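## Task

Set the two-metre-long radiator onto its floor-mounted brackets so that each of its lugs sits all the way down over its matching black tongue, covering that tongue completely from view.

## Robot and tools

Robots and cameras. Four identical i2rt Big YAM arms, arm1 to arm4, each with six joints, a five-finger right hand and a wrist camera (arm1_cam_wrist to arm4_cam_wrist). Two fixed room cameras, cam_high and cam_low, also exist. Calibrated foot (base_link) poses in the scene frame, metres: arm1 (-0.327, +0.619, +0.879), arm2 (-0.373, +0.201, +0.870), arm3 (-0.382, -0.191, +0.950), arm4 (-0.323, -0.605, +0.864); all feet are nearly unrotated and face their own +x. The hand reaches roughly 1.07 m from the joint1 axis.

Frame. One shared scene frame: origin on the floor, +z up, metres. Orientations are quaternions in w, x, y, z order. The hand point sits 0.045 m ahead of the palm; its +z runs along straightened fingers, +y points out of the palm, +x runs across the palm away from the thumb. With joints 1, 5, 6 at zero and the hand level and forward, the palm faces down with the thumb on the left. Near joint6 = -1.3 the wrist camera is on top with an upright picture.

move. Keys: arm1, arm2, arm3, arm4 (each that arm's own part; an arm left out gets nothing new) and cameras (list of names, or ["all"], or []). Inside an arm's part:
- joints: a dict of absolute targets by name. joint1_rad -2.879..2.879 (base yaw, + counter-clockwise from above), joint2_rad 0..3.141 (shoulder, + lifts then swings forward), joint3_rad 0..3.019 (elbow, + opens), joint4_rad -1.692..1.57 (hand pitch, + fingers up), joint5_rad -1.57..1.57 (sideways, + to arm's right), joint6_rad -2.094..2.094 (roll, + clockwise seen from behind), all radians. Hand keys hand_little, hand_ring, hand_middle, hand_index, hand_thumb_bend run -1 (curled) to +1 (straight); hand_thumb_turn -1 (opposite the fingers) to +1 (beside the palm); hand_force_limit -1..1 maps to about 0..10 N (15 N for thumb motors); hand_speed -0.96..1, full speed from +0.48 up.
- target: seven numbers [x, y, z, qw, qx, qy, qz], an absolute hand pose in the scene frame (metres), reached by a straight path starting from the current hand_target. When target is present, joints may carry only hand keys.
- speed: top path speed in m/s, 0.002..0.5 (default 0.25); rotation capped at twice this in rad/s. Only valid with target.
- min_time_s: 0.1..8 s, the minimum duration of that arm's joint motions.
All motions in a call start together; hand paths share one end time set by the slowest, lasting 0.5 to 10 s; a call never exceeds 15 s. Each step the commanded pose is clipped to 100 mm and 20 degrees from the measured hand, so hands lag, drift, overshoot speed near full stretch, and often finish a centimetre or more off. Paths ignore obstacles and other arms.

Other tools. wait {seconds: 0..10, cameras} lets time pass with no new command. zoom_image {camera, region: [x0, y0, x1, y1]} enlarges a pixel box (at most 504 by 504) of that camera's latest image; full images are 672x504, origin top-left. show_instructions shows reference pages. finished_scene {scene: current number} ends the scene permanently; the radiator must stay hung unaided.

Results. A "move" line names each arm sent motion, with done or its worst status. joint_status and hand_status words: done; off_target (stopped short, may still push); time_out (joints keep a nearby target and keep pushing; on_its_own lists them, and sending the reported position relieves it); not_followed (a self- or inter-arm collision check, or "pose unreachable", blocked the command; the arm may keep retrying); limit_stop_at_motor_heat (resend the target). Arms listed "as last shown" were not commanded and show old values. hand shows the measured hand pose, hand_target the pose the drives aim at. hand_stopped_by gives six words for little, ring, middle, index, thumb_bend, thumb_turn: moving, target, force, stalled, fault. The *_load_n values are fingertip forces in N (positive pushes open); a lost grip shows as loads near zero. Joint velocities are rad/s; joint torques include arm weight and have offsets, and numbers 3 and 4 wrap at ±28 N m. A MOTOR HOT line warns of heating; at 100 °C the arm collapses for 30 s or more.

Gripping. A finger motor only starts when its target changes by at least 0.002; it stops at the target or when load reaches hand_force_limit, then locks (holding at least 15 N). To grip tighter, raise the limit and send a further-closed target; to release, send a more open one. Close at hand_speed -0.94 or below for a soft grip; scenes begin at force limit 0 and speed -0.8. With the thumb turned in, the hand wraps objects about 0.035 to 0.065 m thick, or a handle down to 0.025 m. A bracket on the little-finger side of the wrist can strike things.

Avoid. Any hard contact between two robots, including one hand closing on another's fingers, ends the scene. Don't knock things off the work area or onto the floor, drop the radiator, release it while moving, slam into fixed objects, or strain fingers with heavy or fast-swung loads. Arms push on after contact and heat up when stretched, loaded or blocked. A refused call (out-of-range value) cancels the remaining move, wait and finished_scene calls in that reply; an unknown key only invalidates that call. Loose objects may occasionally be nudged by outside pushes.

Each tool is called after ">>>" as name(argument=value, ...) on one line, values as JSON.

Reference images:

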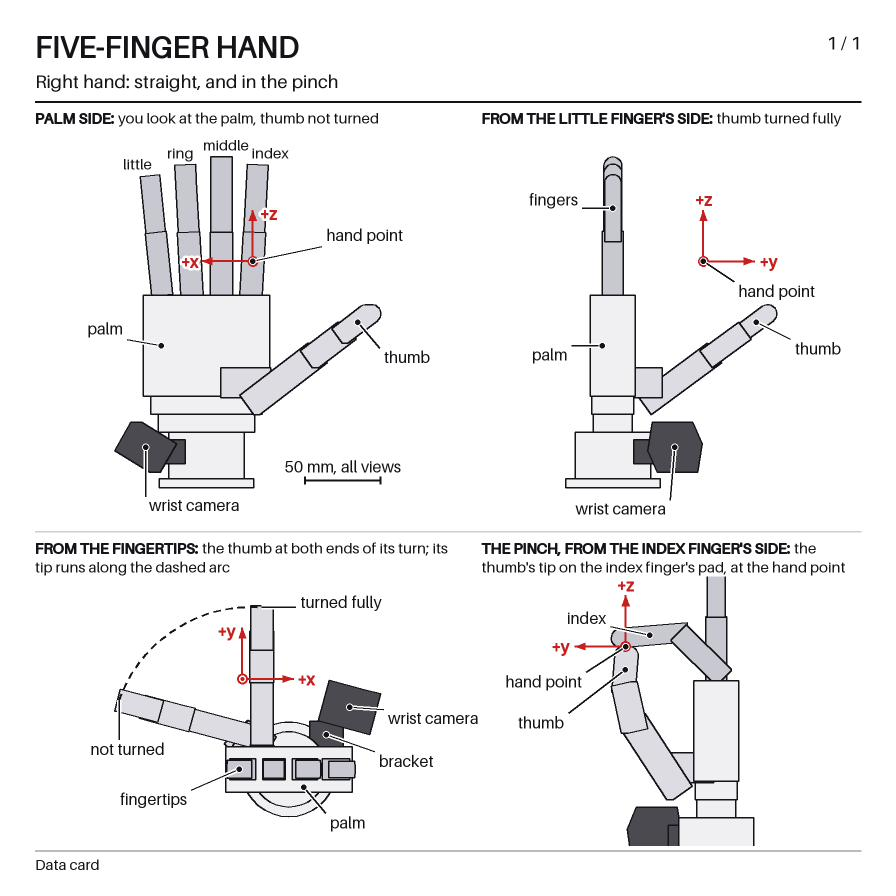

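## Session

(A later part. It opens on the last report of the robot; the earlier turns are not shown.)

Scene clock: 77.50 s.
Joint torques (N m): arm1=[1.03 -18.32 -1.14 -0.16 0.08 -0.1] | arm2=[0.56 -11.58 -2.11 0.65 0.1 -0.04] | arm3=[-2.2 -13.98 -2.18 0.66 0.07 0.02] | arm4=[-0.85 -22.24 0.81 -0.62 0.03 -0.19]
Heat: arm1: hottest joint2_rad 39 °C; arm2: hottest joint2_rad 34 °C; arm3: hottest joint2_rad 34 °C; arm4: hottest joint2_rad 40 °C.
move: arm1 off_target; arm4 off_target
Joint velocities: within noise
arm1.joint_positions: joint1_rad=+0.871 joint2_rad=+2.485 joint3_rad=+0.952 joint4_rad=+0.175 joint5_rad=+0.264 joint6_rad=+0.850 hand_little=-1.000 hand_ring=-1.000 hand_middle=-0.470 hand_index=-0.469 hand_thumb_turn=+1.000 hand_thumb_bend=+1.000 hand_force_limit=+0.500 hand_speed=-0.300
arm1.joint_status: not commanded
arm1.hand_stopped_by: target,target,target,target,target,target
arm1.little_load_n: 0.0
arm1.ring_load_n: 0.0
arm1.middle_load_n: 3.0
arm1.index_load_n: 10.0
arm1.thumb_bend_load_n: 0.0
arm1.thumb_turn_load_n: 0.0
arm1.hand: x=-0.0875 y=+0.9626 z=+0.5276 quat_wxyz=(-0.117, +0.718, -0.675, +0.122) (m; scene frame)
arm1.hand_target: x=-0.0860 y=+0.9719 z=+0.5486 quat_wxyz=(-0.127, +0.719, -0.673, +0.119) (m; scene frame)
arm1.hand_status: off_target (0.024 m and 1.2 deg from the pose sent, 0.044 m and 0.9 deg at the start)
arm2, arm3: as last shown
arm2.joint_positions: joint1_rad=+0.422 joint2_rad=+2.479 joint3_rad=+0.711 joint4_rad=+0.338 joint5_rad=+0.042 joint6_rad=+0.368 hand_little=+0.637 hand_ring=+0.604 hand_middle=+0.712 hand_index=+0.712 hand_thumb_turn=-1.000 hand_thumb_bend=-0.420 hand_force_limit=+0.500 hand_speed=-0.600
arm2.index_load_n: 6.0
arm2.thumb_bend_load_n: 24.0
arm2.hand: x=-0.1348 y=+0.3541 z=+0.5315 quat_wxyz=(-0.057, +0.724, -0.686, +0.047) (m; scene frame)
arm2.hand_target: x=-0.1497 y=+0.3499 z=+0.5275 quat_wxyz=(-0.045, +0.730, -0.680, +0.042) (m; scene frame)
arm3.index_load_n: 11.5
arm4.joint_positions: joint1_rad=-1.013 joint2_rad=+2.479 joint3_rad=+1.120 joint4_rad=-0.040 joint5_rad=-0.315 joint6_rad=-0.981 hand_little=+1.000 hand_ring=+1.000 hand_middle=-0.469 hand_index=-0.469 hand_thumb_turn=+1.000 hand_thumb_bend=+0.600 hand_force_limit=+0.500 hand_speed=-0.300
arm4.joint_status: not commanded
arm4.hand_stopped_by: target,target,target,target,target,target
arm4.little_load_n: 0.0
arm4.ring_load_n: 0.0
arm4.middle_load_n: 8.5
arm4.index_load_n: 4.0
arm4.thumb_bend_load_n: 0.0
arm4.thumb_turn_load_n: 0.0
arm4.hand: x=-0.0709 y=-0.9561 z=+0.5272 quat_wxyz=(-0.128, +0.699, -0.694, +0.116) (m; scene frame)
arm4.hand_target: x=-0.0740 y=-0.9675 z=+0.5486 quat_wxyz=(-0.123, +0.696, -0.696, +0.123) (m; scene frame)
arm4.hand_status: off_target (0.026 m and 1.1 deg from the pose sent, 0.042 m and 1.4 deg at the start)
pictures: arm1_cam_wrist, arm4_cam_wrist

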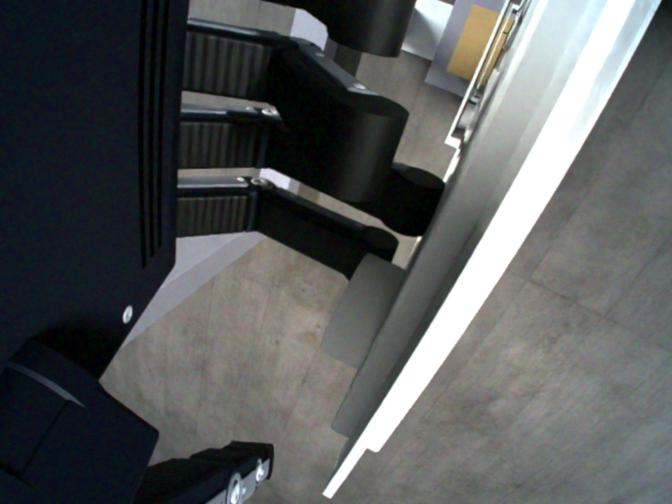

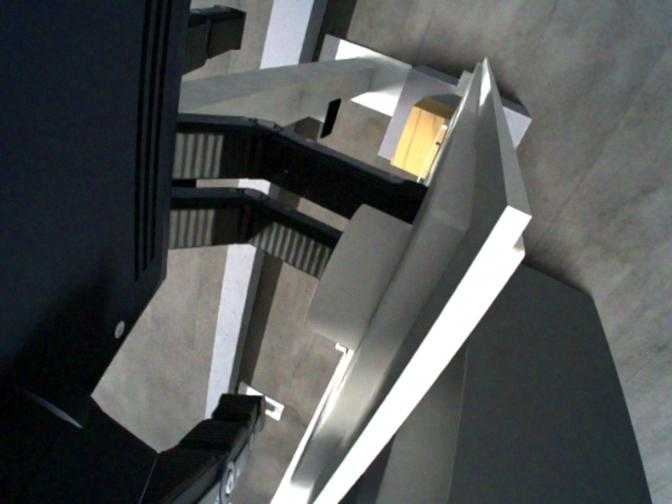

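>>> zoom_image(camera="arm4_cam_wrist", region=[130, 0, 560, 400])

>>> move(cameras=["cam_high"])

>>> zoom_image(camera="cam_high", region=[140, 290, 260, 410])

Scaled by 1.172 from the camera's 672x504 image, which has a finer 960x720 frame.

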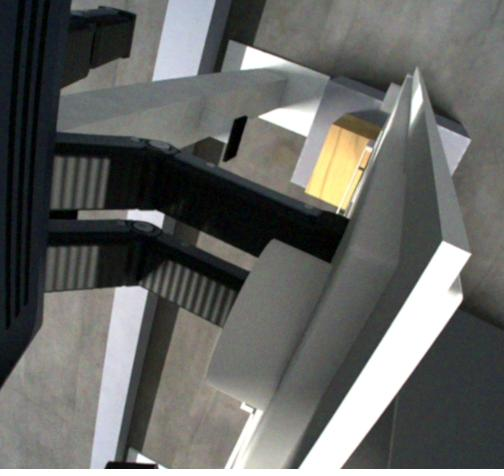

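Scene clock: 79.27 s.
Joint torques (N m): arm1=[0.97 -18.08 -1.14 -0.23 0.09 -0.11] | arm2=[0.26 -11.93 -2.1 0.66 0.09 -0.01] | arm3=[-2.2 -13.92 -2.18 0.66 0.07 0.03] | arm4=[-0.44 -21.77 0.9 -0.57 -0.02 -0.15]
Heat: arm1: hottest joint2_rad 40 °C; arm2: hottest joint2_rad 34 °C; arm3: hottest joint2_rad 34 °C; arm4: hottest joint2_rad 41 °C.
Joint velocities: within noise
arm1.joint_positions: joint1_rad=+0.871 joint2_rad=+2.485 joint3_rad=+0.952 joint4_rad=+0.175 joint5_rad=+0.264 joint6_rad=+0.850 hand_little=-1.000 hand_ring=-1.000 hand_middle=-0.470 hand_index=-0.469 hand_thumb_turn=+1.000 hand_thumb_bend=+1.000 hand_force_limit=+0.500 hand_speed=-0.300
arm1.joint_status: not commanded
arm1.hand_stopped_by: target,target,target,target,target,target
arm1.little_load_n: 0.5
arm1.ring_load_n: 0.5
arm1.middle_load_n: 3.0
arm1.index_load_n: 10.0
arm1.thumb_bend_load_n: 0.0
arm1.thumb_turn_load_n: 0.0
arm1.hand: x=-0.0876 y=+0.9625 z=+0.5276 quat_wxyz=(-0.117, +0.718, -0.676, +0.122) (m; scene frame)
arm1.hand_target: x=-0.0860 y=+0.9718 z=+0.5486 quat_wxyz=(-0.127, +0.719, -0.673, +0.119) (m; scene frame)
arm1.hand_status: off_target (0.024 m and 1.2 deg from the pose sent, 0.044 m and 0.9 deg at the start)
arm2.joint_positions: joint1_rad=+0.422 joint2_rad=+2.479 joint3_rad=+0.711 joint4_rad=+0.338 joint5_rad=+0.042 joint6_rad=+0.368 hand_little=+0.637 hand_ring=+0.604 hand_middle=+0.712 hand_index=+0.712 hand_thumb_turn=-1.000 hand_thumb_bend=-0.420 hand_force_limit=+0.500 hand_speed=-0.600
arm2.joint_status: not commanded
arm2.hand_stopped_by: force,force,force,force,force,target
arm2.little_load_n: 3.5
arm2.ring_load_n: 11.5
arm2.middle_load_n: 3.5
arm2.index_load_n: 6.0
arm2.thumb_bend_load_n: 24.5
arm2.thumb_turn_load_n: 4.0
arm2.hand: x=-0.1348 y=+0.3541 z=+0.5315 quat_wxyz=(-0.057, +0.724, -0.686, +0.047) (m; scene frame)
arm2.hand_target: x=-0.1497 y=+0.3499 z=+0.5275 quat_wxyz=(-0.045, +0.730, -0.680, +0.042) (m; scene frame)
arm2.hand_status: not commanded
arm3.joint_positions: joint1_rad=-0.540 joint2_rad=+2.691 joint3_rad=+0.932 joint4_rad=+0.334 joint5_rad=-0.068 joint6_rad=-0.520 hand_little=+0.677 hand_ring=+0.639 hand_middle=+0.748 hand_index=+0.728 hand_thumb_turn=-1.000 hand_thumb_bend=-0.433 hand_force_limit=+0.500 hand_speed=-0.600
arm3.joint_status: not commanded
arm3.hand_stopped_by: force,force,force,force,force,target
arm3.little_load_n: 5.5
arm3.ring_load_n: 11.0
arm3.middle_load_n: 0.0
arm3.index_load_n: 11.5
arm3.thumb_bend_load_n: 23.5
arm3.thumb_turn_load_n: 5.5
arm3.hand: x=-0.1268 y=-0.3243 z=+0.5307 quat_wxyz=(-0.049, +0.711, -0.699, +0.056) (m; scene frame)
arm3.hand_target: x=-0.1437 y=-0.3196 z=+0.5275 quat_wxyz=(-0.043, +0.708, -0.704, +0.043) (m; scene frame)
arm3.hand_status: not commanded
arm4.joint_positions: joint1_rad=-1.013 joint2_rad=+2.479 joint3_rad=+1.120 joint4_rad=-0.040 joint5_rad=-0.315 joint6_rad=-0.981 hand_little=+1.000 hand_ring=+1.000 hand_middle=-0.469 hand_index=-0.469 hand_thumb_turn=+1.000 hand_thumb_bend=+0.600 hand_force_limit=+0.500 hand_speed=-0.300
arm4.joint_status: not commanded
arm4.hand_stopped_by: target,target,target,target,target,target
arm4.little_load_n: -0.5
arm4.ring_load_n: 0.0
arm4.middle_load_n: 8.5
arm4.index_load_n: 4.5
arm4.thumb_bend_load_n: 0.0
arm4.thumb_turn_load_n: 0.0
arm4.hand: x=-0.0709 y=-0.9561 z=+0.5272 quat_wxyz=(-0.128, +0.699, -0.694, +0.116) (m; scene frame)
arm4.hand_target: x=-0.0740 y=-0.9675 z=+0.5486 quat_wxyz=(-0.123, +0.696, -0.696, +0.123) (m; scene frame)
arm4.hand_status: off_target (0.026 m and 1.1 deg from the pose sent, 0.042 m and 1.4 deg at the start)
pictures: cam_high

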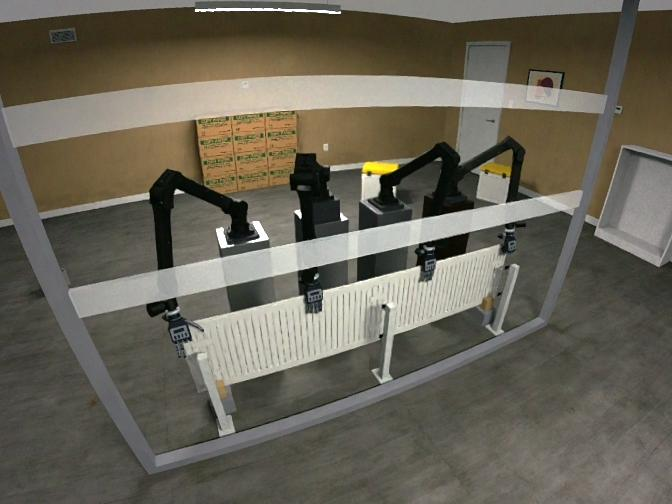

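Scaled by 4.200 from the camera's 672x504 image, which has a finer 960x720 frame.

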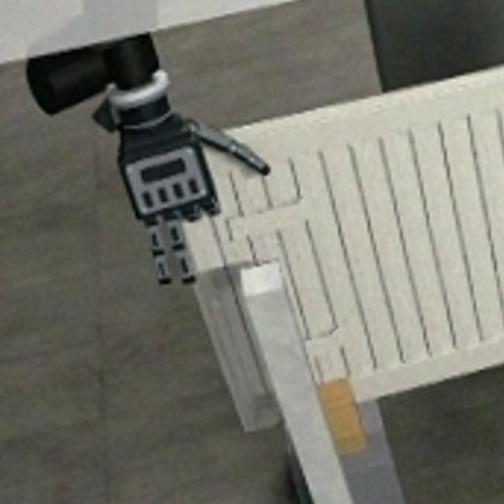

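>>> move(arm1={"joints":{"hand_force_limit":0.3,"hand_speed":-0.9,"hand_middle":-0.56}}, arm4={"joints":{"hand_force_limit":0.3,"hand_speed":-0.9,"hand_index":-0.56}})

Scene clock: 81.10 s.
Joint torques (N m): arm1=[1.08 -18.14 -1.14 -0.13 0.05 -0.11] | arm2=[0.73 -11.58 -2.07 0.62 0.09 -0.01] | arm3=[-2.14 -13.98 -2.18 0.65 0.07 0.03] | arm4=[-0.56 -22.42 0.9 -0.53 0.09 -0.17]
Heat: arm1: hottest joint2_rad 40 °C; arm2: hottest joint2_rad 34 °C; arm3: hottest joint2_rad 34 °C; arm4: hottest joint2_rad 41 °C.
move: arm1 off_target; arm4 done
Joint velocities: within noise
arm1.joint_positions: joint1_rad=+0.871 joint2_rad=+2.485 joint3_rad=+0.952 joint4_rad=+0.175 joint5_rad=+0.265 joint6_rad=+0.850 hand_little=-1.000 hand_ring=-1.000 hand_middle=-0.505 hand_index=-0.469 hand_thumb_turn=+1.000 hand_thumb_bend=+1.000 hand_force_limit=+0.300 hand_speed=-0.900
arm1.joint_status: hand_middle off_target (ended at -0.505, target -0.560); the others done
arm1.hand_stopped_by: target,target,force,target,target,target
arm1.little_load_n: 0.0
arm1.ring_load_n: 0.0
arm1.middle_load_n: 7.0
arm1.index_load_n: 8.5
arm1.thumb_bend_load_n: 0.0
arm1.thumb_turn_load_n: 0.0
arm1.hand: x=-0.0874 y=+0.9624 z=+0.5276 quat_wxyz=(-0.117, +0.718, -0.676, +0.122) (m; scene frame)
arm1.hand_target: x=-0.0860 y=+0.9719 z=+0.5486 quat_wxyz=(-0.127, +0.719, -0.673, +0.119) (m; scene frame)
arm1.hand_status: not commanded
arm2, arm3: as last shown
arm2.hand: x=-0.1349 y=+0.3540 z=+0.5314 quat_wxyz=(-0.056, +0.724, -0.686, +0.047) (m; scene frame)
arm2.hand_target: x=-0.1498 y=+0.3498 z=+0.5274 quat_wxyz=(-0.045, +0.730, -0.681, +0.042) (m; scene frame)
arm3.middle_load_n: 0.5
arm4.joint_positions: joint1_rad=-1.013 joint2_rad=+2.478 joint3_rad=+1.119 joint4_rad=-0.040 joint5_rad=-0.318 joint6_rad=-0.981 hand_little=+1.000 hand_ring=+1.000 hand_middle=-0.469 hand_index=-0.559 hand_thumb_turn=+1.000 hand_thumb_bend=+0.600 hand_force_limit=+0.300 hand_speed=-0.900
arm4.joint_status: all done
arm4.hand_stopped_by: target,target,target,target,target,target
arm4.little_load_n: 0.0
arm4.ring_load_n: 0.0
arm4.middle_load_n: 9.0
arm4.index_load_n: 3.0
arm4.thumb_bend_load_n: -0.5
arm4.thumb_turn_load_n: -0.5
arm4.hand: x=-0.0703 y=-0.9561 z=+0.5278 quat_wxyz=(-0.130, +0.699, -0.694, +0.117) (m; scene frame)
arm4.hand_target: x=-0.0740 y=-0.9675 z=+0.5486 quat_wxyz=(-0.123, +0.696, -0.696, +0.123) (m; scene frame)
arm4.hand_status: not commanded
pictures: none

>>> move(arm1={"target":[-0.076,0.992,0.505,-0.1268,0.7190,-0.6730,0.1187],"speed":0.06,"joints":{"hand_middle":-0.47}}, arm4={"target":[-0.074,-0.970,0.515,-0.1228,0.6964,-0.6964,0.1228],"speed":0.06,"joints":{"hand_index":-0.48}})

>>> move(arm1={"target":[-0.090,0.986,0.522,-0.1268,0.7190,-0.6730,0.1187],"speed":0.06}, cameras=["arm1_cam_wrist","arm4_cam_wrist"])

Scene clock: 84.90 s.
Joint torques (N m): arm1=[1.67 -13.98 1.4 0.21 0.13 0] | arm2=[0.32 -11.69 -1.98 0.62 0.09 0.01] | arm3=[-2.2 -13.98 -2.18 0.66 0.07 0.03] | arm4=[-0.26 -15.85 4.05 0.83 0.07 -0.17]
Heat: arm1: hottest joint2_rad 40 °C; arm2: hottest joint2_rad 34 °C; arm3: hottest joint2_rad 34 °C; arm4: hottest joint2_rad 40 °C.
move: arm1 done; arm4 off_target
Joint velocities: within noise
arm1.joint_positions: joint1_rad=+0.873 joint2_rad=+2.549 joint3_rad=+1.047 joint4_rad=+0.162 joint5_rad=+0.264 joint6_rad=+0.850 hand_little=-1.000 hand_ring=-1.000 hand_middle=-0.470 hand_index=-0.470 hand_thumb_turn=+1.000 hand_thumb_bend=+1.000 hand_force_limit=+0.300 hand_speed=-0.900
arm1.joint_status: all done
arm1.hand_stopped_by: target,target,target,target,target,target
arm1.little_load_n: 0.0
arm1.ring_load_n: 0.0
arm1.middle_load_n: 0.0
arm1.index_load_n: 0.0
arm1.thumb_bend_load_n: 0.0
arm1.thumb_turn_load_n: -0.5
arm1.hand: x=-0.0717 y=+0.9851 z=+0.5066 quat_wxyz=(-0.126, +0.717, -0.675, +0.121) (m; scene frame)
arm1.hand_target: x=-0.0760 y=+0.9919 z=+0.5051 quat_wxyz=(-0.127, +0.719, -0.673, +0.119) (m; scene frame)
arm1.hand_status: done (0.008 m and 0.4 deg from the pose sent, 0.039 m and 1.2 deg at the start)
arm2, arm3: as last shown
arm2.little_load_n: 4.0
arm2.index_load_n: 5.0
arm3.ring_load_n: 10.5
arm3.middle_load_n: 0.0
arm3.index_load_n: 10.5
arm4.joint_positions: joint1_rad=-1.014 joint2_rad=+2.489 joint3_rad=+1.130 joint4_rad=-0.039 joint5_rad=-0.318 joint6_rad=-0.981 hand_little=+1.000 hand_ring=+1.000 hand_middle=-0.470 hand_index=-0.480 hand_thumb_turn=+1.000 hand_thumb_bend=+0.600 hand_force_limit=+0.300 hand_speed=-0.900
arm4.joint_status: all done
arm4.hand_stopped_by: target,target,target,target,target,target
arm4.little_load_n: 0.0
arm4.ring_load_n: 0.0
arm4.middle_load_n: -1.0
arm4.index_load_n: -0.5
arm4.thumb_bend_load_n: 0.0
arm4.thumb_turn_load_n: 0.0
arm4.hand: x=-0.0695 y=-0.9579 z=+0.5241 quat_wxyz=(-0.130, +0.699, -0.694, +0.117) (m; scene frame)
arm4.hand_target: x=-0.0741 y=-0.9696 z=+0.5154 quat_wxyz=(-0.123, +0.696, -0.696, +0.123) (m; scene frame)
arm4.hand_status: off_target (0.016 m and 1.1 deg from the pose sent, 0.019 m and 1.1 deg at the start)
pictures: none

Scene clock: 85.93 s.
Joint torques (N m): arm1=[2.08 -15.74 -0.13 0.46 0.12 0.01] | arm2=[0.56 -11.75 -2.03 0.61 0.1 0] | arm3=[-2.14 -13.98 -2.18 0.66 0.07 0.03] | arm4=[-0.38 -15.74 4.26 0.88 0.1 -0.15]
Heat: arm1: hottest joint2_rad 40 °C; arm2: hottest joint2_rad 34 °C; arm3: hottest joint2_rad 34 °C; arm4: hottest joint2_rad 40 °C.
move: arm1 off_target
Joint velocities: within noise
arm1.joint_positions: joint1_rad=+0.887 joint2_rad=+2.528 joint3_rad=+1.005 joint4_rad=+0.162 joint5_rad=+0.269 joint6_rad=+0.869 hand_little=-1.000 hand_ring=-1.000 hand_middle=-0.470 hand_index=-0.470 hand_thumb_turn=+1.000 hand_thumb_bend=+1.000 hand_force_limit=+0.300 hand_speed=-0.900
arm1.joint_status: not commanded
arm1.hand_stopped_by: target,target,target,target,target,target
arm1.little_load_n: 0.0
arm1.ring_load_n: 0.0
arm1.middle_load_n: 1.0
arm1.index_load_n: 0.0
arm1.thumb_bend_load_n: 0.0
arm1.thumb_turn_load_n: 0.0
arm1.hand: x=-0.0855 y=+0.9756 z=+0.5128 quat_wxyz=(-0.118, +0.716, -0.677, +0.122) (m; scene frame)
arm1.hand_target: x=-0.0901 y=+0.9859 z=+0.5217 quat_wxyz=(-0.127, +0.719, -0.673, +0.118) (m; scene frame)
arm1.hand_status: off_target (0.015 m and 1.2 deg from the pose sent, 0.024 m and 0.4 deg at the start)
arm2, arm3, arm4: as last shown
arm2.index_load_n: 5.5
arm2.thumb_bend_load_n: 24.0
arm3.index_load_n: 11.0
arm4.joint_positions: joint1_rad=-1.014 joint2_rad=+2.489 joint3_rad=+1.130 joint4_rad=-0.039 joint5_rad=-0.317 joint6_rad=-0.981 hand_little=+1.000 hand_ring=+1.000 hand_middle=-0.470 hand_index=-0.480 hand_thumb_turn=+1.000 hand_thumb_bend=+0.600 hand_force_limit=+0.300 hand_speed=-0.900
arm4.hand: x=-0.0698 y=-0.9579 z=+0.5239 quat_wxyz=(-0.129, +0.699, -0.694, +0.117) (m; scene frame)
arm4.hand_target: x=-0.0742 y=-0.9696 z=+0.5154 quat_wxyz=(-0.123, +0.696, -0.696, +0.123) (m; scene frame)
pictures: arm1_cam_wrist, arm4_cam_wrist

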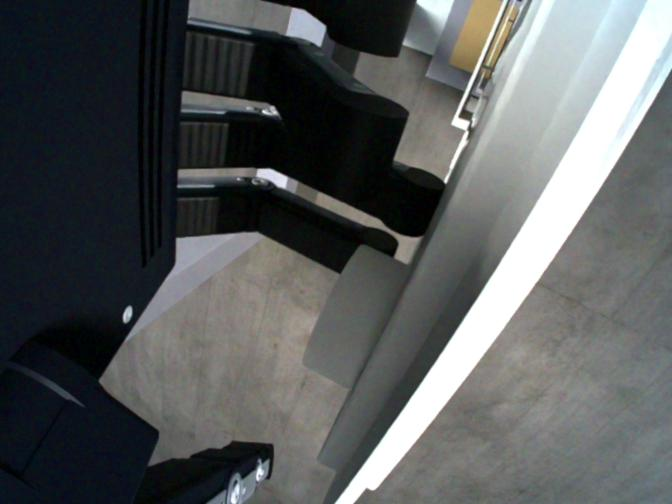

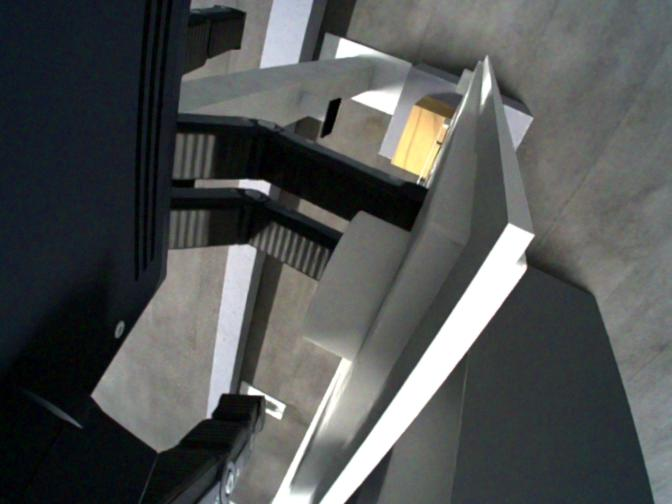

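>>> move(arm4={"target":[-0.068,-0.958,0.500,-0.1228,0.6964,-0.6964,0.1228],"speed":0.06}, cameras=["arm4_cam_wrist"])

Scene clock: 87.80 s.
Joint torques (N m): arm1=[2.02 -15.79 -0.14 0.46 0.1 0.01] | arm2=[0.44 -11.63 -2.03 0.73 0.1 -0.02] | arm3=[-2.2 -13.98 -2.18 0.66 0.07 0.02] | arm4=[2.02 -15.44 3.3 1.05 0.11 -0.03]
Heat: arm1: hottest joint2_rad 40 °C; arm2: hottest joint2_rad 34 °C; arm3: hottest joint2_rad 34 °C; arm4: hottest joint2_rad 41 °C.
move: arm4 done
Joint velocities: within noise
arm1, arm2, arm3: as last shown
arm1.middle_load_n: 1.5
arm1.thumb_turn_load_n: -0.5
arm2.thumb_bend_load_n: 24.5
arm2.thumb_turn_load_n: 3.5
arm3.ring_load_n: 11.0
arm4.joint_positions: joint1_rad=-1.012 joint2_rad=+2.522 joint3_rad=+1.137 joint4_rad=+0.003 joint5_rad=-0.313 joint6_rad=-0.971 hand_little=+1.000 hand_ring=+1.000 hand_middle=-0.470 hand_index=-0.480 hand_thumb_turn=+1.000 hand_thumb_bend=+0.600 hand_force_limit=+0.300 hand_speed=-0.900
arm4.joint_status: not commanded
arm4.hand_stopped_by: target,target,target,target,target,target
arm4.little_load_n: 0.0
arm4.ring_load_n: 0.0
arm4.middle_load_n: -0.5
arm4.index_load_n: -0.5
arm4.thumb_bend_load_n: 0.0
arm4.thumb_turn_load_n: 0.0
arm4.hand: x=-0.0694 y=-0.9580 z=+0.5104 quat_wxyz=(-0.126, +0.696, -0.696, +0.123) (m; scene frame)
arm4.hand_target: x=-0.0682 y=-0.9578 z=+0.5003 quat_wxyz=(-0.123, +0.696, -0.696, +0.123) (m; scene frame)
arm4.hand_status: done (0.010 m and 0.4 deg from the pose sent, 0.024 m and 1.1 deg at the start)
pictures: arm4_cam_wrist

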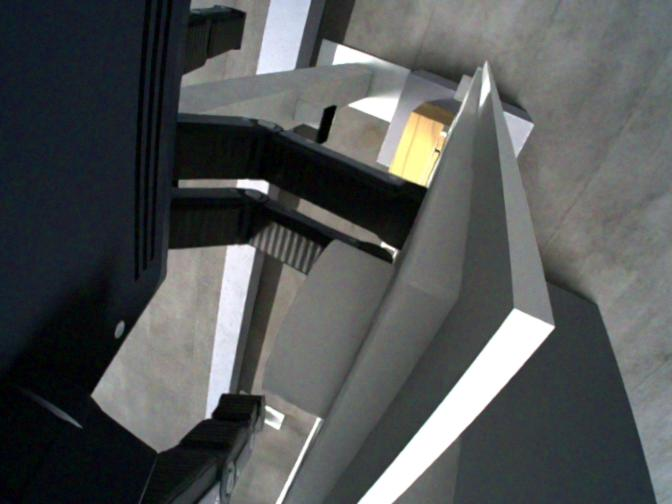

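>>> move(arm4={"target":[-0.070,-0.964,0.550,-0.1228,0.6964,-0.6964,0.1228],"speed":0.05}, arm1={"target":[-0.088,0.984,0.550,-0.1268,0.7190,-0.6730,0.1187],"speed":0.05})

>>> move(arm4={"joints":{"hand_force_limit":0.3,"hand_speed":-0.85,"hand_index":-0.62}})

Scene clock: 91.20 s.
Joint torques (N m): arm1=[1.61 -18.37 -0.81 -0.24 0.02 -0.14] | arm2=[0.56 -11.58 -2 0.68 0.06 -0.02] | arm3=[-2.2 -13.98 -2.18 0.65 0.07 0.03] | arm4=[0.97 -22.12 0.76 -0.79 0 -0.16]
Heat: arm1: hottest joint2_rad 40 °C; arm2: hottest joint2_rad 34 °C; arm3: hottest joint2_rad 34 °C; arm4: hottest joint2_rad 41 °C.
move: arm1 off_target; arm4 off_target
Joint velocities: within noise
arm1.joint_positions: joint1_rad=+0.887 joint2_rad=+2.485 joint3_rad=+0.974 joint4_rad=+0.147 joint5_rad=+0.270 joint6_rad=+0.874 hand_little=-1.000 hand_ring=-1.000 hand_middle=-0.470 hand_index=-0.469 hand_thumb_turn=+1.000 hand_thumb_bend=+1.000 hand_force_limit=+0.300 hand_speed=-0.900
arm1.joint_status: not commanded
arm1.hand_stopped_by: target,target,target,target,target,target
arm1.little_load_n: 0.0
arm1.ring_load_n: 0.0
arm1.middle_load_n: 5.5
arm1.index_load_n: 7.0
arm1.thumb_bend_load_n: 0.0
arm1.thumb_turn_load_n: 0.0
arm1.hand: x=-0.0874 y=+0.9728 z=+0.5277 quat_wxyz=(-0.117, +0.715, -0.678, +0.123) (m; scene frame)
arm1.hand_target: x=-0.0880 y=+0.9838 z=+0.5486 quat_wxyz=(-0.127, +0.719, -0.673, +0.119) (m; scene frame)
arm1.hand_status: off_target (0.025 m and 1.4 deg from the pose sent, 0.038 m and 1.2 deg at the start)
arm2, arm3: as last shown
arm2.little_load_n: 3.5
arm2.index_load_n: 6.5
arm2.thumb_bend_load_n: 24.0
arm2.thumb_turn_load_n: 4.0
arm3.middle_load_n: 0.5
arm3.index_load_n: 11.5
arm3.thumb_turn_load_n: 5.0
arm4.joint_positions: joint1_rad=-1.012 joint2_rad=+2.478 joint3_rad=+1.116 joint4_rad=-0.031 joint5_rad=-0.313 joint6_rad=-0.971 hand_little=+1.000 hand_ring=+1.000 hand_middle=-0.469 hand_index=-0.480 hand_thumb_turn=+1.000 hand_thumb_bend=+0.600 hand_force_limit=+0.300 hand_speed=-0.900
arm4.joint_status: not commanded
arm4.hand_stopped_by: target,target,target,target,target,target
arm4.little_load_n: 0.0
arm4.ring_load_n: 0.0
arm4.middle_load_n: 9.0
arm4.index_load_n: 3.5
arm4.thumb_bend_load_n: 0.0
arm4.thumb_turn_load_n: 0.0
arm4.hand: x=-0.0702 y=-0.9564 z=+0.5274 quat_wxyz=(-0.127, +0.696, -0.697, +0.119) (m; scene frame)
arm4.hand_target: x=-0.0699 y=-0.9639 z=+0.5488 quat_wxyz=(-0.123, +0.696, -0.696, +0.123) (m; scene frame)
arm4.hand_status: off_target (0.024 m and 0.7 deg from the pose sent, 0.040 m and 0.4 deg at the start)
pictures: none

Scene clock: 92.03 s.
Joint torques (N m): arm1=[1.44 -18.14 -0.79 -0.23 0.03 -0.12] | arm2=[0.32 -11.75 -1.98 0.59 0.09 0] | arm3=[-2.2 -13.92 -2.18 0.66 0.07 0.03] | arm4=[1.14 -22.42 0.79 -0.81 0.03 -0.11]
Heat: arm1: hottest joint2_rad 40 °C; arm2: hottest joint2_rad 34 °C; arm3: hottest joint2_rad 34 °C; arm4: hottest joint2_rad 41 °C.
move: arm4 done
Joint velocities: within noise
arm1, arm2, arm3: as last shown
arm2.middle_load_n: 4.0
arm2.index_load_n: 6.0
arm2.thumb_bend_load_n: 24.5
arm3.middle_load_n: 0.0
arm3.thumb_bend_load_n: 24.0
arm3.thumb_turn_load_n: 5.5
arm4.joint_positions: joint1_rad=-1.012 joint2_rad=+2.477 joint3_rad=+1.116 joint4_rad=-0.032 joint5_rad=-0.314 joint6_rad=-0.971 hand_little=+1.000 hand_ring=+1.000 hand_middle=-0.469 hand_index=-0.619 hand_thumb_turn=+1.000 hand_thumb_bend=+0.600 hand_force_limit=+0.300 hand_speed=-0.850
arm4.joint_status: all done
arm4.hand_stopped_by: target,target,target,target,target,target
arm4.little_load_n: 0.0
arm4.ring_load_n: 0.0
arm4.middle_load_n: 9.0
arm4.index_load_n: 2.5
arm4.thumb_bend_load_n: -0.5
arm4.thumb_turn_load_n: 0.0
arm4.hand: x=-0.0700 y=-0.9564 z=+0.5278 quat_wxyz=(-0.128, +0.696, -0.697, +0.119) (m; scene frame)
arm4.hand_target: x=-0.0700 y=-0.9639 z=+0.5487 quat_wxyz=(-0.123, +0.696, -0.696, +0.123) (m; scene frame)
arm4.hand_status: not commanded
pictures: none

>>> move(cameras=["arm1_cam_wrist","arm4_cam_wrist"])

>>> zoom_image(camera="arm4_cam_wrist", region=[180, 100, 480, 400])

>>> zoom_image(camera="arm1_cam_wrist", region=[180, 100, 480, 400])

Scene clock: 92.43 s.
Joint torques (N m): arm1=[1.44 -18.37 -0.84 -0.24 0.04 -0.13] | arm2=[0.32 -11.69 -2.04 0.61 0.08 -0.01] | arm3=[-2.26 -13.92 -2.18 0.66 0.07 0.02] | arm4=[0.79 -22.24 0.8 -0.77 0.01 -0.18]
Heat: arm1: hottest joint2_rad 40 °C; arm2: hottest joint2_rad 34 °C; arm3: hottest joint2_rad 34 °C; arm4: hottest joint2_rad 41 °C.
Joint velocities: within noise
arm1.joint_positions: joint1_rad=+0.887 joint2_rad=+2.485 joint3_rad=+0.974 joint4_rad=+0.147 joint5_rad=+0.270 joint6_rad=+0.874 hand_little=-1.000 hand_ring=-1.000 hand_middle=-0.470 hand_index=-0.469 hand_thumb_turn=+1.000 hand_thumb_bend=+1.000 hand_force_limit=+0.300 hand_speed=-0.900
arm1.joint_status: not commanded
arm1.hand_stopped_by: target,target,target,target,target,target
arm1.little_load_n: 0.0
arm1.ring_load_n: 0.0
arm1.middle_load_n: 5.5
arm1.index_load_n: 6.5
arm1.thumb_bend_load_n: 0.0
arm1.thumb_turn_load_n: 0.0
arm1.hand: x=-0.0874 y=+0.9728 z=+0.5277 quat_wxyz=(-0.117, +0.715, -0.678, +0.123) (m; scene frame)
arm1.hand_target: x=-0.0880 y=+0.9838 z=+0.5486 quat_wxyz=(-0.127, +0.719, -0.673, +0.119) (m; scene frame)
arm1.hand_status: not commanded
arm2.joint_positions: joint1_rad=+0.422 joint2_rad=+2.479 joint3_rad=+0.711 joint4_rad=+0.338 joint5_rad=+0.042 joint6_rad=+0.368 hand_little=+0.637 hand_ring=+0.604 hand_middle=+0.712 hand_index=+0.712 hand_thumb_turn=-1.000 hand_thumb_bend=-0.420 hand_force_limit=+0.500 hand_speed=-0.600
arm2.joint_status: not commanded
arm2.hand_stopped_by: force,force,force,force,force,target
arm2.little_load_n: 4.0
arm2.ring_load_n: 11.5
arm2.middle_load_n: 4.0
arm2.index_load_n: 6.5
arm2.thumb_bend_load_n: 24.0
arm2.thumb_turn_load_n: 4.0
arm2.hand: x=-0.1349 y=+0.3540 z=+0.5314 quat_wxyz=(-0.056, +0.724, -0.686, +0.047) (m; scene frame)
arm2.hand_target: x=-0.1498 y=+0.3498 z=+0.5274 quat_wxyz=(-0.045, +0.730, -0.681, +0.042) (m; scene frame)
arm2.hand_status: not commanded
arm3.joint_positions: joint1_rad=-0.540 joint2_rad=+2.691 joint3_rad=+0.932 joint4_rad=+0.334 joint5_rad=-0.068 joint6_rad=-0.520 hand_little=+0.677 hand_ring=+0.639 hand_middle=+0.748 hand_index=+0.728 hand_thumb_turn=-1.000 hand_thumb_bend=-0.433 hand_force_limit=+0.500 hand_speed=-0.600
arm3.joint_status: not commanded
arm3.hand_stopped_by: force,force,force,force,force,target
arm3.little_load_n: 5.5
arm3.ring_load_n: 11.0
arm3.middle_load_n: 0.0
arm3.index_load_n: 11.5
arm3.thumb_bend_load_n: 23.5
arm3.thumb_turn_load_n: 5.5
arm3.hand: x=-0.1268 y=-0.3243 z=+0.5307 quat_wxyz=(-0.049, +0.711, -0.699, +0.056) (m; scene frame)
arm3.hand_target: x=-0.1437 y=-0.3196 z=+0.5275 quat_wxyz=(-0.043, +0.708, -0.704, +0.043) (m; scene frame)
arm3.hand_status: not commanded
arm4.joint_positions: joint1_rad=-1.012 joint2_rad=+2.477 joint3_rad=+1.116 joint4_rad=-0.032 joint5_rad=-0.314 joint6_rad=-0.971 hand_little=+1.000 hand_ring=+1.000 hand_middle=-0.469 hand_index=-0.619 hand_thumb_turn=+1.000 hand_thumb_bend=+0.600 hand_force_limit=+0.300 hand_speed=-0.850
arm4.joint_status: all done
arm4.hand_stopped_by: target,target,target,target,target,target
arm4.little_load_n: 0.0
arm4.ring_load_n: 0.0
arm4.middle_load_n: 9.0
arm4.index_load_n: 2.5
arm4.thumb_bend_load_n: 0.0
arm4.thumb_turn_load_n: 0.0
arm4.hand: x=-0.0700 y=-0.9564 z=+0.5278 quat_wxyz=(-0.128, +0.696, -0.697, +0.119) (m; scene frame)
arm4.hand_target: x=-0.0700 y=-0.9639 z=+0.5487 quat_wxyz=(-0.123, +0.696, -0.696, +0.123) (m; scene frame)
arm4.hand_status: not commanded
pictures: arm1_cam_wrist, arm4_cam_wrist

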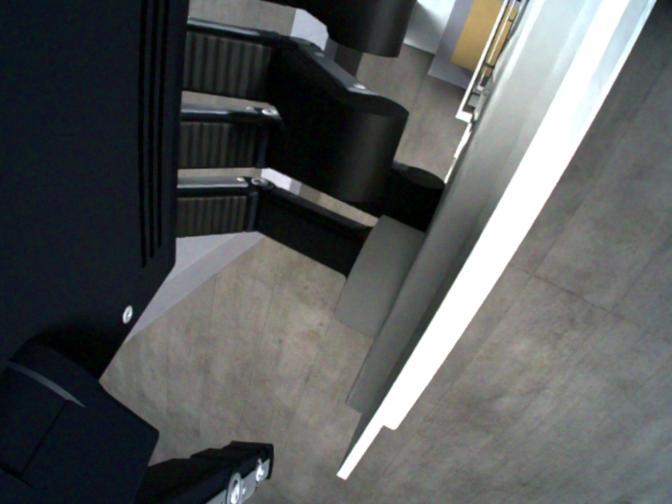

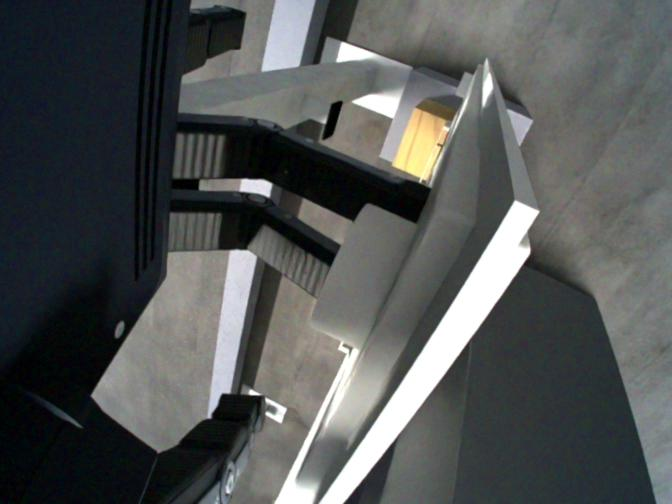

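Scaled by 1.680 from the camera's 672x504 image, which has a finer 960x720 frame.

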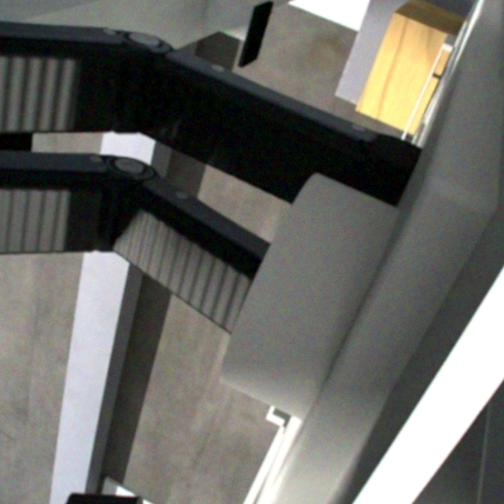

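Scaled by 1.680 from the camera's 672x504 image, which has a finer 960x720 frame.

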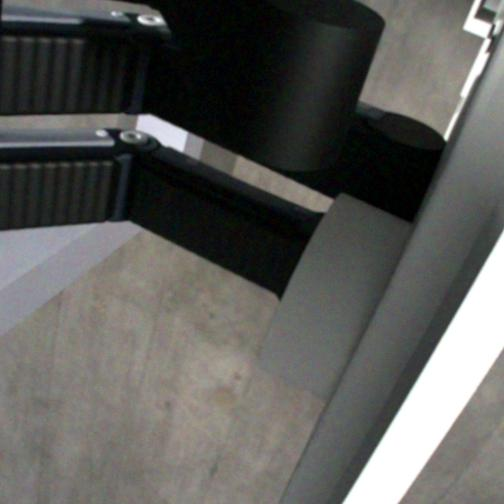

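>>> move(cameras=["cam_low","cam_high"])

>>> zoom_image(camera="cam_low", region=[130, 210, 230, 310])

>>> zoom_image(camera="cam_high", region=[150, 300, 230, 380])

>>> zoom_image(camera="cam_low", region=[540, 40, 672, 172])

Scene clock: 94.10 s.
Joint torques (N m): arm1=[1.49 -18.43 -0.85 -0.23 0.05 -0.13] | arm2=[0.56 -11.87 -1.96 0.65 0.09 -0.04] | arm3=[-2.2 -13.98 -2.18 0.66 0.07 0.03] | arm4=[0.38 -22.77 0.64 -0.69 -0.01 -0.15]
Heat: arm1: hottest joint2_rad 40 °C; arm2: hottest joint2_rad 34 °C; arm3: hottest joint2_rad 34 °C; arm4: hottest joint2_rad 41 °C.
Joint velocities: within noise
arm1.joint_positions: joint1_rad=+0.887 joint2_rad=+2.485 joint3_rad=+0.974 joint4_rad=+0.147 joint5_rad=+0.270 joint6_rad=+0.874 hand_little=-1.000 hand_ring=-1.000 hand_middle=-0.470 hand_index=-0.469 hand_thumb_turn=+1.000 hand_thumb_bend=+1.000 hand_force_limit=+0.300 hand_speed=-0.900
arm1.joint_status: not commanded
arm1.hand_stopped_by: target,target,target,target,target,target
arm1.little_load_n: 0.5
arm1.ring_load_n: 0.0
arm1.middle_load_n: 5.5
arm1.index_load_n: 7.0
arm1.thumb_bend_load_n: 0.0
arm1.thumb_turn_load_n: 0.0
arm1.hand: x=-0.0874 y=+0.9728 z=+0.5277 quat_wxyz=(-0.117, +0.715, -0.678, +0.123) (m; scene frame)
arm1.hand_target: x=-0.0880 y=+0.9838 z=+0.5486 quat_wxyz=(-0.127, +0.719, -0.673, +0.119) (m; scene frame)
arm1.hand_status: not commanded
arm2.joint_positions: joint1_rad=+0.422 joint2_rad=+2.479 joint3_rad=+0.711 joint4_rad=+0.338 joint5_rad=+0.042 joint6_rad=+0.368 hand_little=+0.637 hand_ring=+0.604 hand_middle=+0.712 hand_index=+0.712 hand_thumb_turn=-1.000 hand_thumb_bend=-0.420 hand_force_limit=+0.500 hand_speed=-0.600
arm2.joint_status: not commanded
arm2.hand_stopped_by: force,force,force,force,force,target
arm2.little_load_n: 3.5
arm2.ring_load_n: 11.5
arm2.middle_load_n: 4.0
arm2.index_load_n: 6.0
arm2.thumb_bend_load_n: 24.5
arm2.thumb_turn_load_n: 4.0
arm2.hand: x=-0.1349 y=+0.3540 z=+0.5314 quat_wxyz=(-0.056, +0.724, -0.686, +0.047) (m; scene frame)
arm2.hand_target: x=-0.1498 y=+0.3498 z=+0.5274 quat_wxyz=(-0.045, +0.730, -0.681, +0.042) (m; scene frame)
arm2.hand_status: not commanded
arm3.joint_positions: joint1_rad=-0.540 joint2_rad=+2.691 joint3_rad=+0.932 joint4_rad=+0.334 joint5_rad=-0.068 joint6_rad=-0.520 hand_little=+0.677 hand_ring=+0.639 hand_middle=+0.748 hand_index=+0.728 hand_thumb_turn=-1.000 hand_thumb_bend=-0.433 hand_force_limit=+0.500 hand_speed=-0.600
arm3.joint_status: not commanded
arm3.hand_stopped_by: force,force,force,force,force,target
arm3.little_load_n: 5.5
arm3.ring_load_n: 11.0
arm3.middle_load_n: 0.0
arm3.index_load_n: 11.5
arm3.thumb_bend_load_n: 23.5
arm3.thumb_turn_load_n: 5.5
arm3.hand: x=-0.1268 y=-0.3243 z=+0.5307 quat_wxyz=(-0.049, +0.711, -0.699, +0.056) (m; scene frame)
arm3.hand_target: x=-0.1437 y=-0.3196 z=+0.5275 quat_wxyz=(-0.043, +0.708, -0.704, +0.043) (m; scene frame)
arm3.hand_status: not commanded
arm4.joint_positions: joint1_rad=-1.012 joint2_rad=+2.477 joint3_rad=+1.116 joint4_rad=-0.032 joint5_rad=-0.314 joint6_rad=-0.971 hand_little=+1.000 hand_ring=+1.000 hand_middle=-0.469 hand_index=-0.619 hand_thumb_turn=+1.000 hand_thumb_bend=+0.600 hand_force_limit=+0.300 hand_speed=-0.850
arm4.joint_status: all done
arm4.hand_stopped_by: target,target,target,target,target,target
arm4.little_load_n: 0.0
arm4.ring_load_n: 0.0
arm4.middle_load_n: 9.0
arm4.index_load_n: 2.5
arm4.thumb_bend_load_n: 0.0
arm4.thumb_turn_load_n: 0.0
arm4.hand: x=-0.0700 y=-0.9564 z=+0.5278 quat_wxyz=(-0.128, +0.696, -0.697, +0.119) (m; scene frame)
arm4.hand_target: x=-0.0700 y=-0.9639 z=+0.5487 quat_wxyz=(-0.123, +0.696, -0.696, +0.123) (m; scene frame)
arm4.hand_status: not commanded
pictures: cam_high, cam_low

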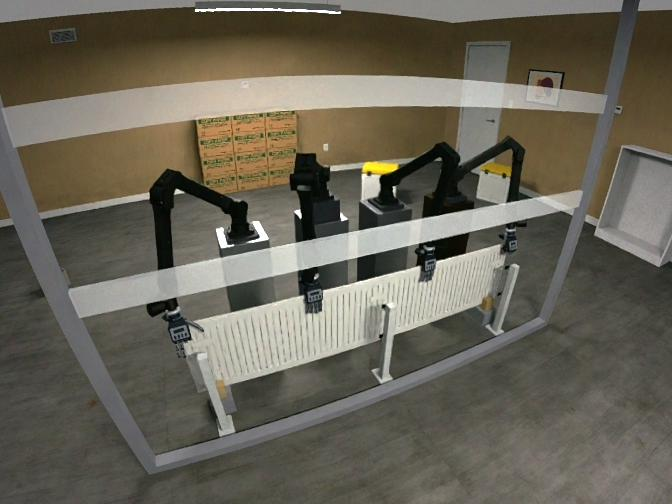

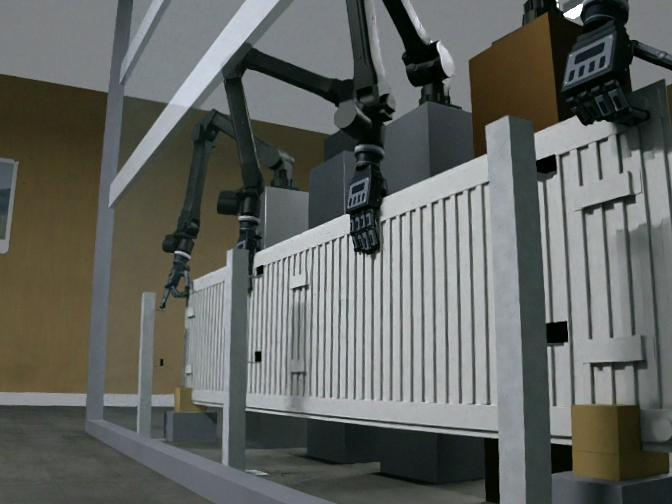

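Scaled by 5.040 from the camera's 672x504 image, which has a finer 960x720 frame.

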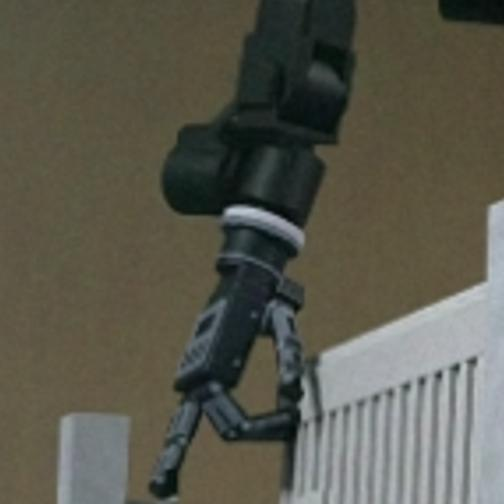

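Scaled by 6.300 from the camera's 672x504 image, which has a finer 960x720 frame.

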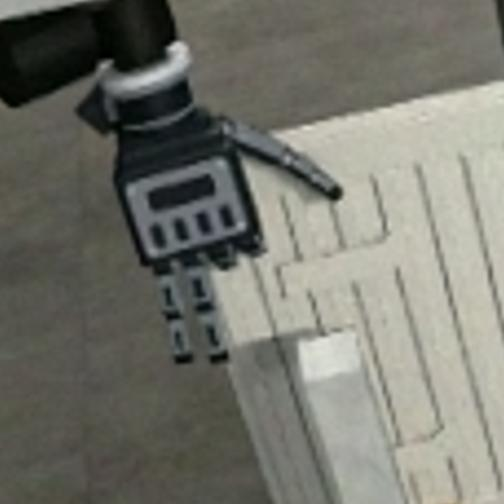

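Scaled by 3.818 from the camera's 672x504 image, which has a finer 960x720 frame.

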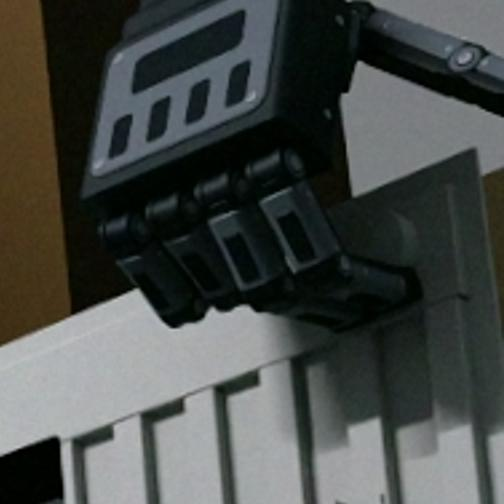

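>>> move(arm4={"target":[-0.060,-0.960,0.515,-0.1228,0.6964,-0.6964,0.1228],"speed":0.06,"joints":{"hand_index":-0.47,"hand_speed":-0.3,"hand_thumb_bend":0.1}}, cameras=["arm4_cam_wrist","cam_low"])

>>> zoom_image(camera="cam_low", region=[130, 210, 230, 310])

Scene clock: 96.13 s.
Joint torques (N m): arm1=[1.32 -18.43 -0.9 -0.18 0.03 -0.14] | arm2=[0.62 -11.28 -2 0.62 0.11 -0.03] | arm3=[-2.2 -13.92 -2.18 0.65 0.07 0.03] | arm4=[1.67 -15.85 3.73 1.16 -0.1 0.01]
Heat: arm1: hottest joint2_rad 40 °C; arm2: hottest joint2_rad 34 °C; arm3: hottest joint2_rad 34 °C; arm4: hottest joint2_rad 41 °C.
move: arm4 off_target
Joint velocities: within noise
arm1, arm2, arm3: as last shown
arm1.joint_positions: joint1_rad=+0.887 joint2_rad=+2.485 joint3_rad=+0.974 joint4_rad=+0.147 joint5_rad=+0.270 joint6_rad=+0.875 hand_little=-1.000 hand_ring=-1.000 hand_middle=-0.470 hand_index=-0.469 hand_thumb_turn=+1.000 hand_thumb_bend=+1.000 hand_force_limit=+0.300 hand_speed=-0.900
arm1.little_load_n: 0.0
arm1.hand: x=-0.0873 y=+0.9730 z=+0.5279 quat_wxyz=(-0.118, +0.715, -0.678, +0.123) (m; scene frame)
arm1.hand_target: x=-0.0879 y=+0.9839 z=+0.5487 quat_wxyz=(-0.127, +0.719, -0.673, +0.119) (m; scene frame)
arm2.little_load_n: 4.0
arm2.middle_load_n: 3.5
arm2.index_load_n: 5.5
arm3.index_load_n: 11.0
arm3.thumb_turn_load_n: 5.0
arm4.joint_positions: joint1_rad=-1.005 joint2_rad=+2.492 joint3_rad=+1.129 joint4_rad=-0.026 joint5_rad=-0.306 joint6_rad=-0.965 hand_little=+1.000 hand_ring=+1.000 hand_middle=-0.470 hand_index=-0.470 hand_thumb_turn=+1.000 hand_thumb_bend=+0.100 hand_force_limit=+0.300 hand_speed=-0.300
arm4.joint_status: all done
arm4.hand_stopped_by: target,target,target,target,target,target
arm4.little_load_n: 0.0
arm4.ring_load_n: 0.0
arm4.middle_load_n: -0.5
arm4.index_load_n: 0.0
arm4.thumb_bend_load_n: 0.0
arm4.thumb_turn_load_n: 0.0
arm4.hand: x=-0.0670 y=-0.9574 z=+0.5225 quat_wxyz=(-0.124, +0.697, -0.696, +0.119) (m; scene frame)
arm4.hand_target: x=-0.0600 y=-0.9599 z=+0.5153 quat_wxyz=(-0.123, +0.696, -0.696, +0.123) (m; scene frame)
arm4.hand_status: off_target (0.011 m and 0.5 deg from the pose sent, 0.017 m and 0.8 deg at the start)
pictures: arm4_cam_wrist, cam_low

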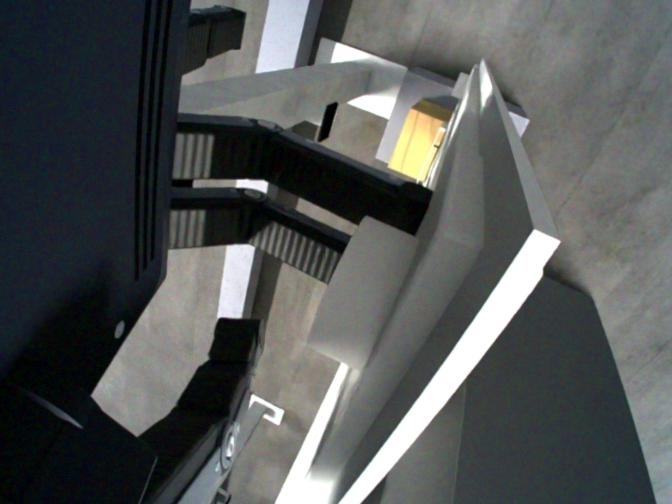

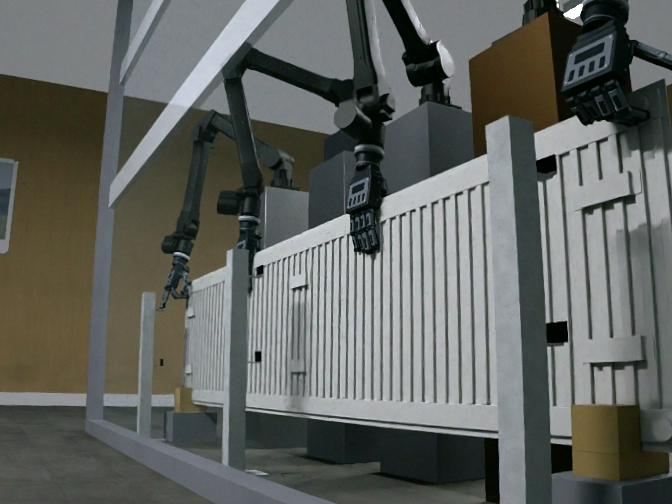

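Scaled by 5.040 from the camera's 672x504 image, which has a finer 960x720 frame.

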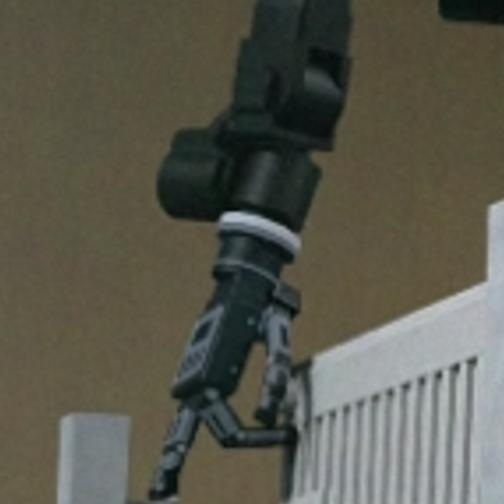

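>>> move(arm4={"target":[-0.060,-0.975,0.505,-0.1228,0.6964,-0.6964,0.1228],"speed":0.06})

>>> move(arm4={"target":[-0.078,-0.968,0.525,-0.1228,0.6964,-0.6964,0.1228],"speed":0.05}, cameras=["arm4_cam_wrist","cam_low"])

>>> zoom_image(camera="cam_low", region=[130, 210, 230, 310])

Scene clock: 97.47 s.
Joint torques (N m): arm1=[1.32 -18.26 -0.79 -0.18 0.05 -0.12] | arm2=[0.5 -11.87 -2.1 0.65 0.07 -0.03] | arm3=[-2.2 -13.98 -2.18 0.65 0.07 0.02] | arm4=[0.97 -16.32 5.11 0.61 -0.12 -0.17]
Heat: arm1: hottest joint2_rad 40 °C; arm2: hottest joint2_rad 34 °C; arm3: hottest joint2_rad 34 °C; arm4: hottest joint2_rad 41 °C.
move: arm4 off_target
Joint velocities: within noise
arm1, arm2, arm3: as last shown
arm2.index_load_n: 6.0
arm2.thumb_bend_load_n: 24.0
arm3.ring_load_n: 10.5
arm3.thumb_turn_load_n: 5.5
arm4.joint_positions: joint1_rad=-1.005 joint2_rad=+2.528 joint3_rad=+1.165 joint4_rad=-0.044 joint5_rad=-0.308 joint6_rad=-0.963 hand_little=+1.000 hand_ring=+1.000 hand_middle=-0.470 hand_index=-0.470 hand_thumb_turn=+1.000 hand_thumb_bend=+0.100 hand_force_limit=+0.300 hand_speed=-0.300
arm4.joint_status: not commanded
arm4.hand_stopped_by: target,target,target,target,target,target
arm4.little_load_n: -0.5
arm4.ring_load_n: 0.0
arm4.middle_load_n: -1.5
arm4.index_load_n: 0.0
arm4.thumb_bend_load_n: 0.0
arm4.thumb_turn_load_n: -0.5
arm4.hand: x=-0.0658 y=-0.9585 z=+0.5104 quat_wxyz=(-0.127, +0.696, -0.698, +0.110) (m; scene frame)
arm4.hand_target: x=-0.0602 y=-0.9747 z=+0.5056 quat_wxyz=(-0.123, +0.696, -0.696, +0.123) (m; scene frame)
arm4.hand_status: off_target (0.018 m and 1.5 deg from the pose sent, 0.026 m and 0.5 deg at the start)
pictures: none

Scene clock: 98.53 s.
Joint torques (N m): arm1=[1.2 -18.2 -0.81 -0.25 0.04 -0.13] | arm2=[0.5 -11.58 -1.98 0.7 0.08 0.01] | arm3=[-2.2 -13.98 -2.18 0.66 0.07 0.03] | arm4=[-0.03 -19.31 1.33 0.66 0.08 -0.32]
Heat: arm1: hottest joint2_rad 40 °C; arm2: hottest joint2_rad 34 °C; arm3: hottest joint2_rad 34 °C; arm4: hottest joint2_rad 41 °C.
move: arm4 off_target
Joint velocities: within noise
arm1, arm2, arm3: as last shown
arm1.thumb_turn_load_n: -0.5
arm2.little_load_n: 3.5
arm2.thumb_bend_load_n: 24.5
arm3.ring_load_n: 11.0
arm3.index_load_n: 11.5
arm4.joint_positions: joint1_rad=-1.016 joint2_rad=+2.505 joint3_rad=+1.139 joint4_rad=-0.037 joint5_rad=-0.318 joint6_rad=-0.971 hand_little=+1.000 hand_ring=+1.000 hand_middle=-0.470 hand_index=-0.470 hand_thumb_turn=+1.000 hand_thumb_bend=+0.100 hand_force_limit=+0.300 hand_speed=-0.300
arm4.joint_status: not commanded
arm4.hand_stopped_by: target,target,target,target,target,target
arm4.little_load_n: 0.0
arm4.ring_load_n: 0.0
arm4.middle_load_n: 1.0
arm4.index_load_n: 3.0
arm4.thumb_bend_load_n: -0.5
arm4.thumb_turn_load_n: 0.0
arm4.hand: x=-0.0705 y=-0.9577 z=+0.5184 quat_wxyz=(-0.130, +0.694, -0.698, +0.115) (m; scene frame)
arm4.hand_target: x=-0.0780 y=-0.9677 z=+0.5247 quat_wxyz=(-0.123, +0.696, -0.697, +0.122) (m; scene frame)
arm4.hand_status: off_target (0.014 m and 1.3 deg from the pose sent, 0.021 m and 1.5 deg at the start)
pictures: arm4_cam_wrist, cam_low

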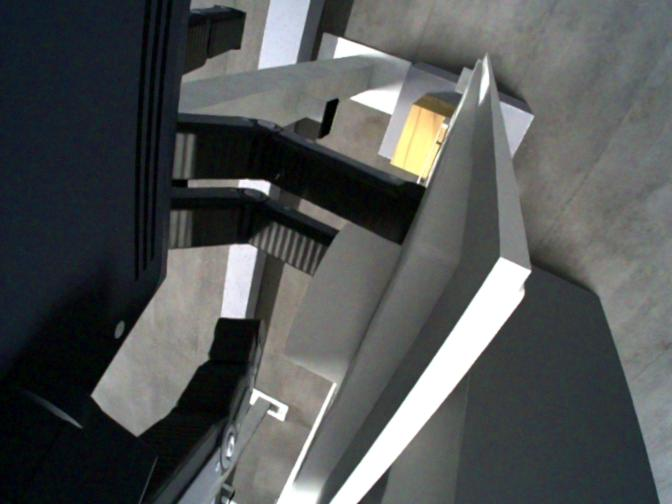

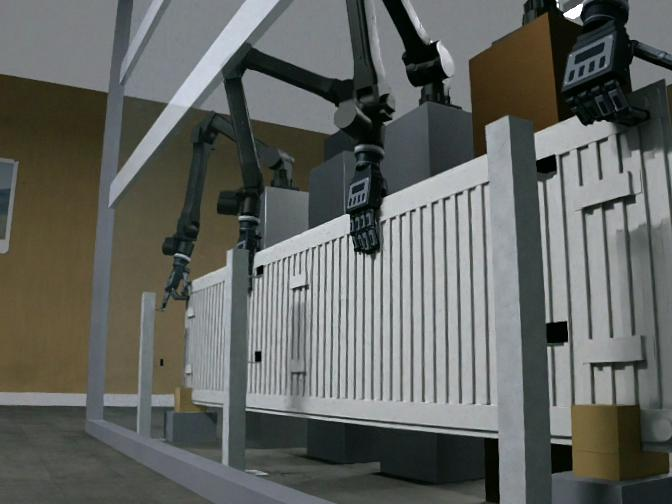

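Scaled by 5.040 from the camera's 672x504 image, which has a finer 960x720 frame.

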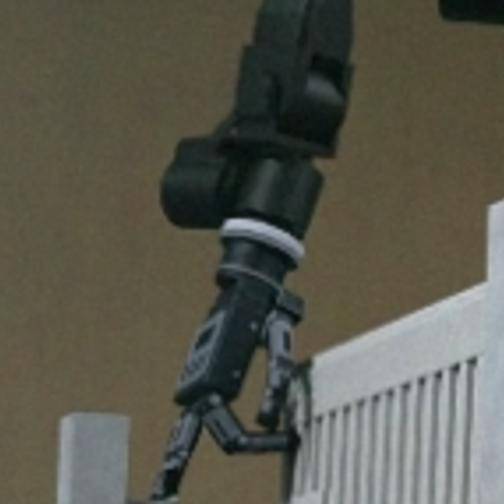

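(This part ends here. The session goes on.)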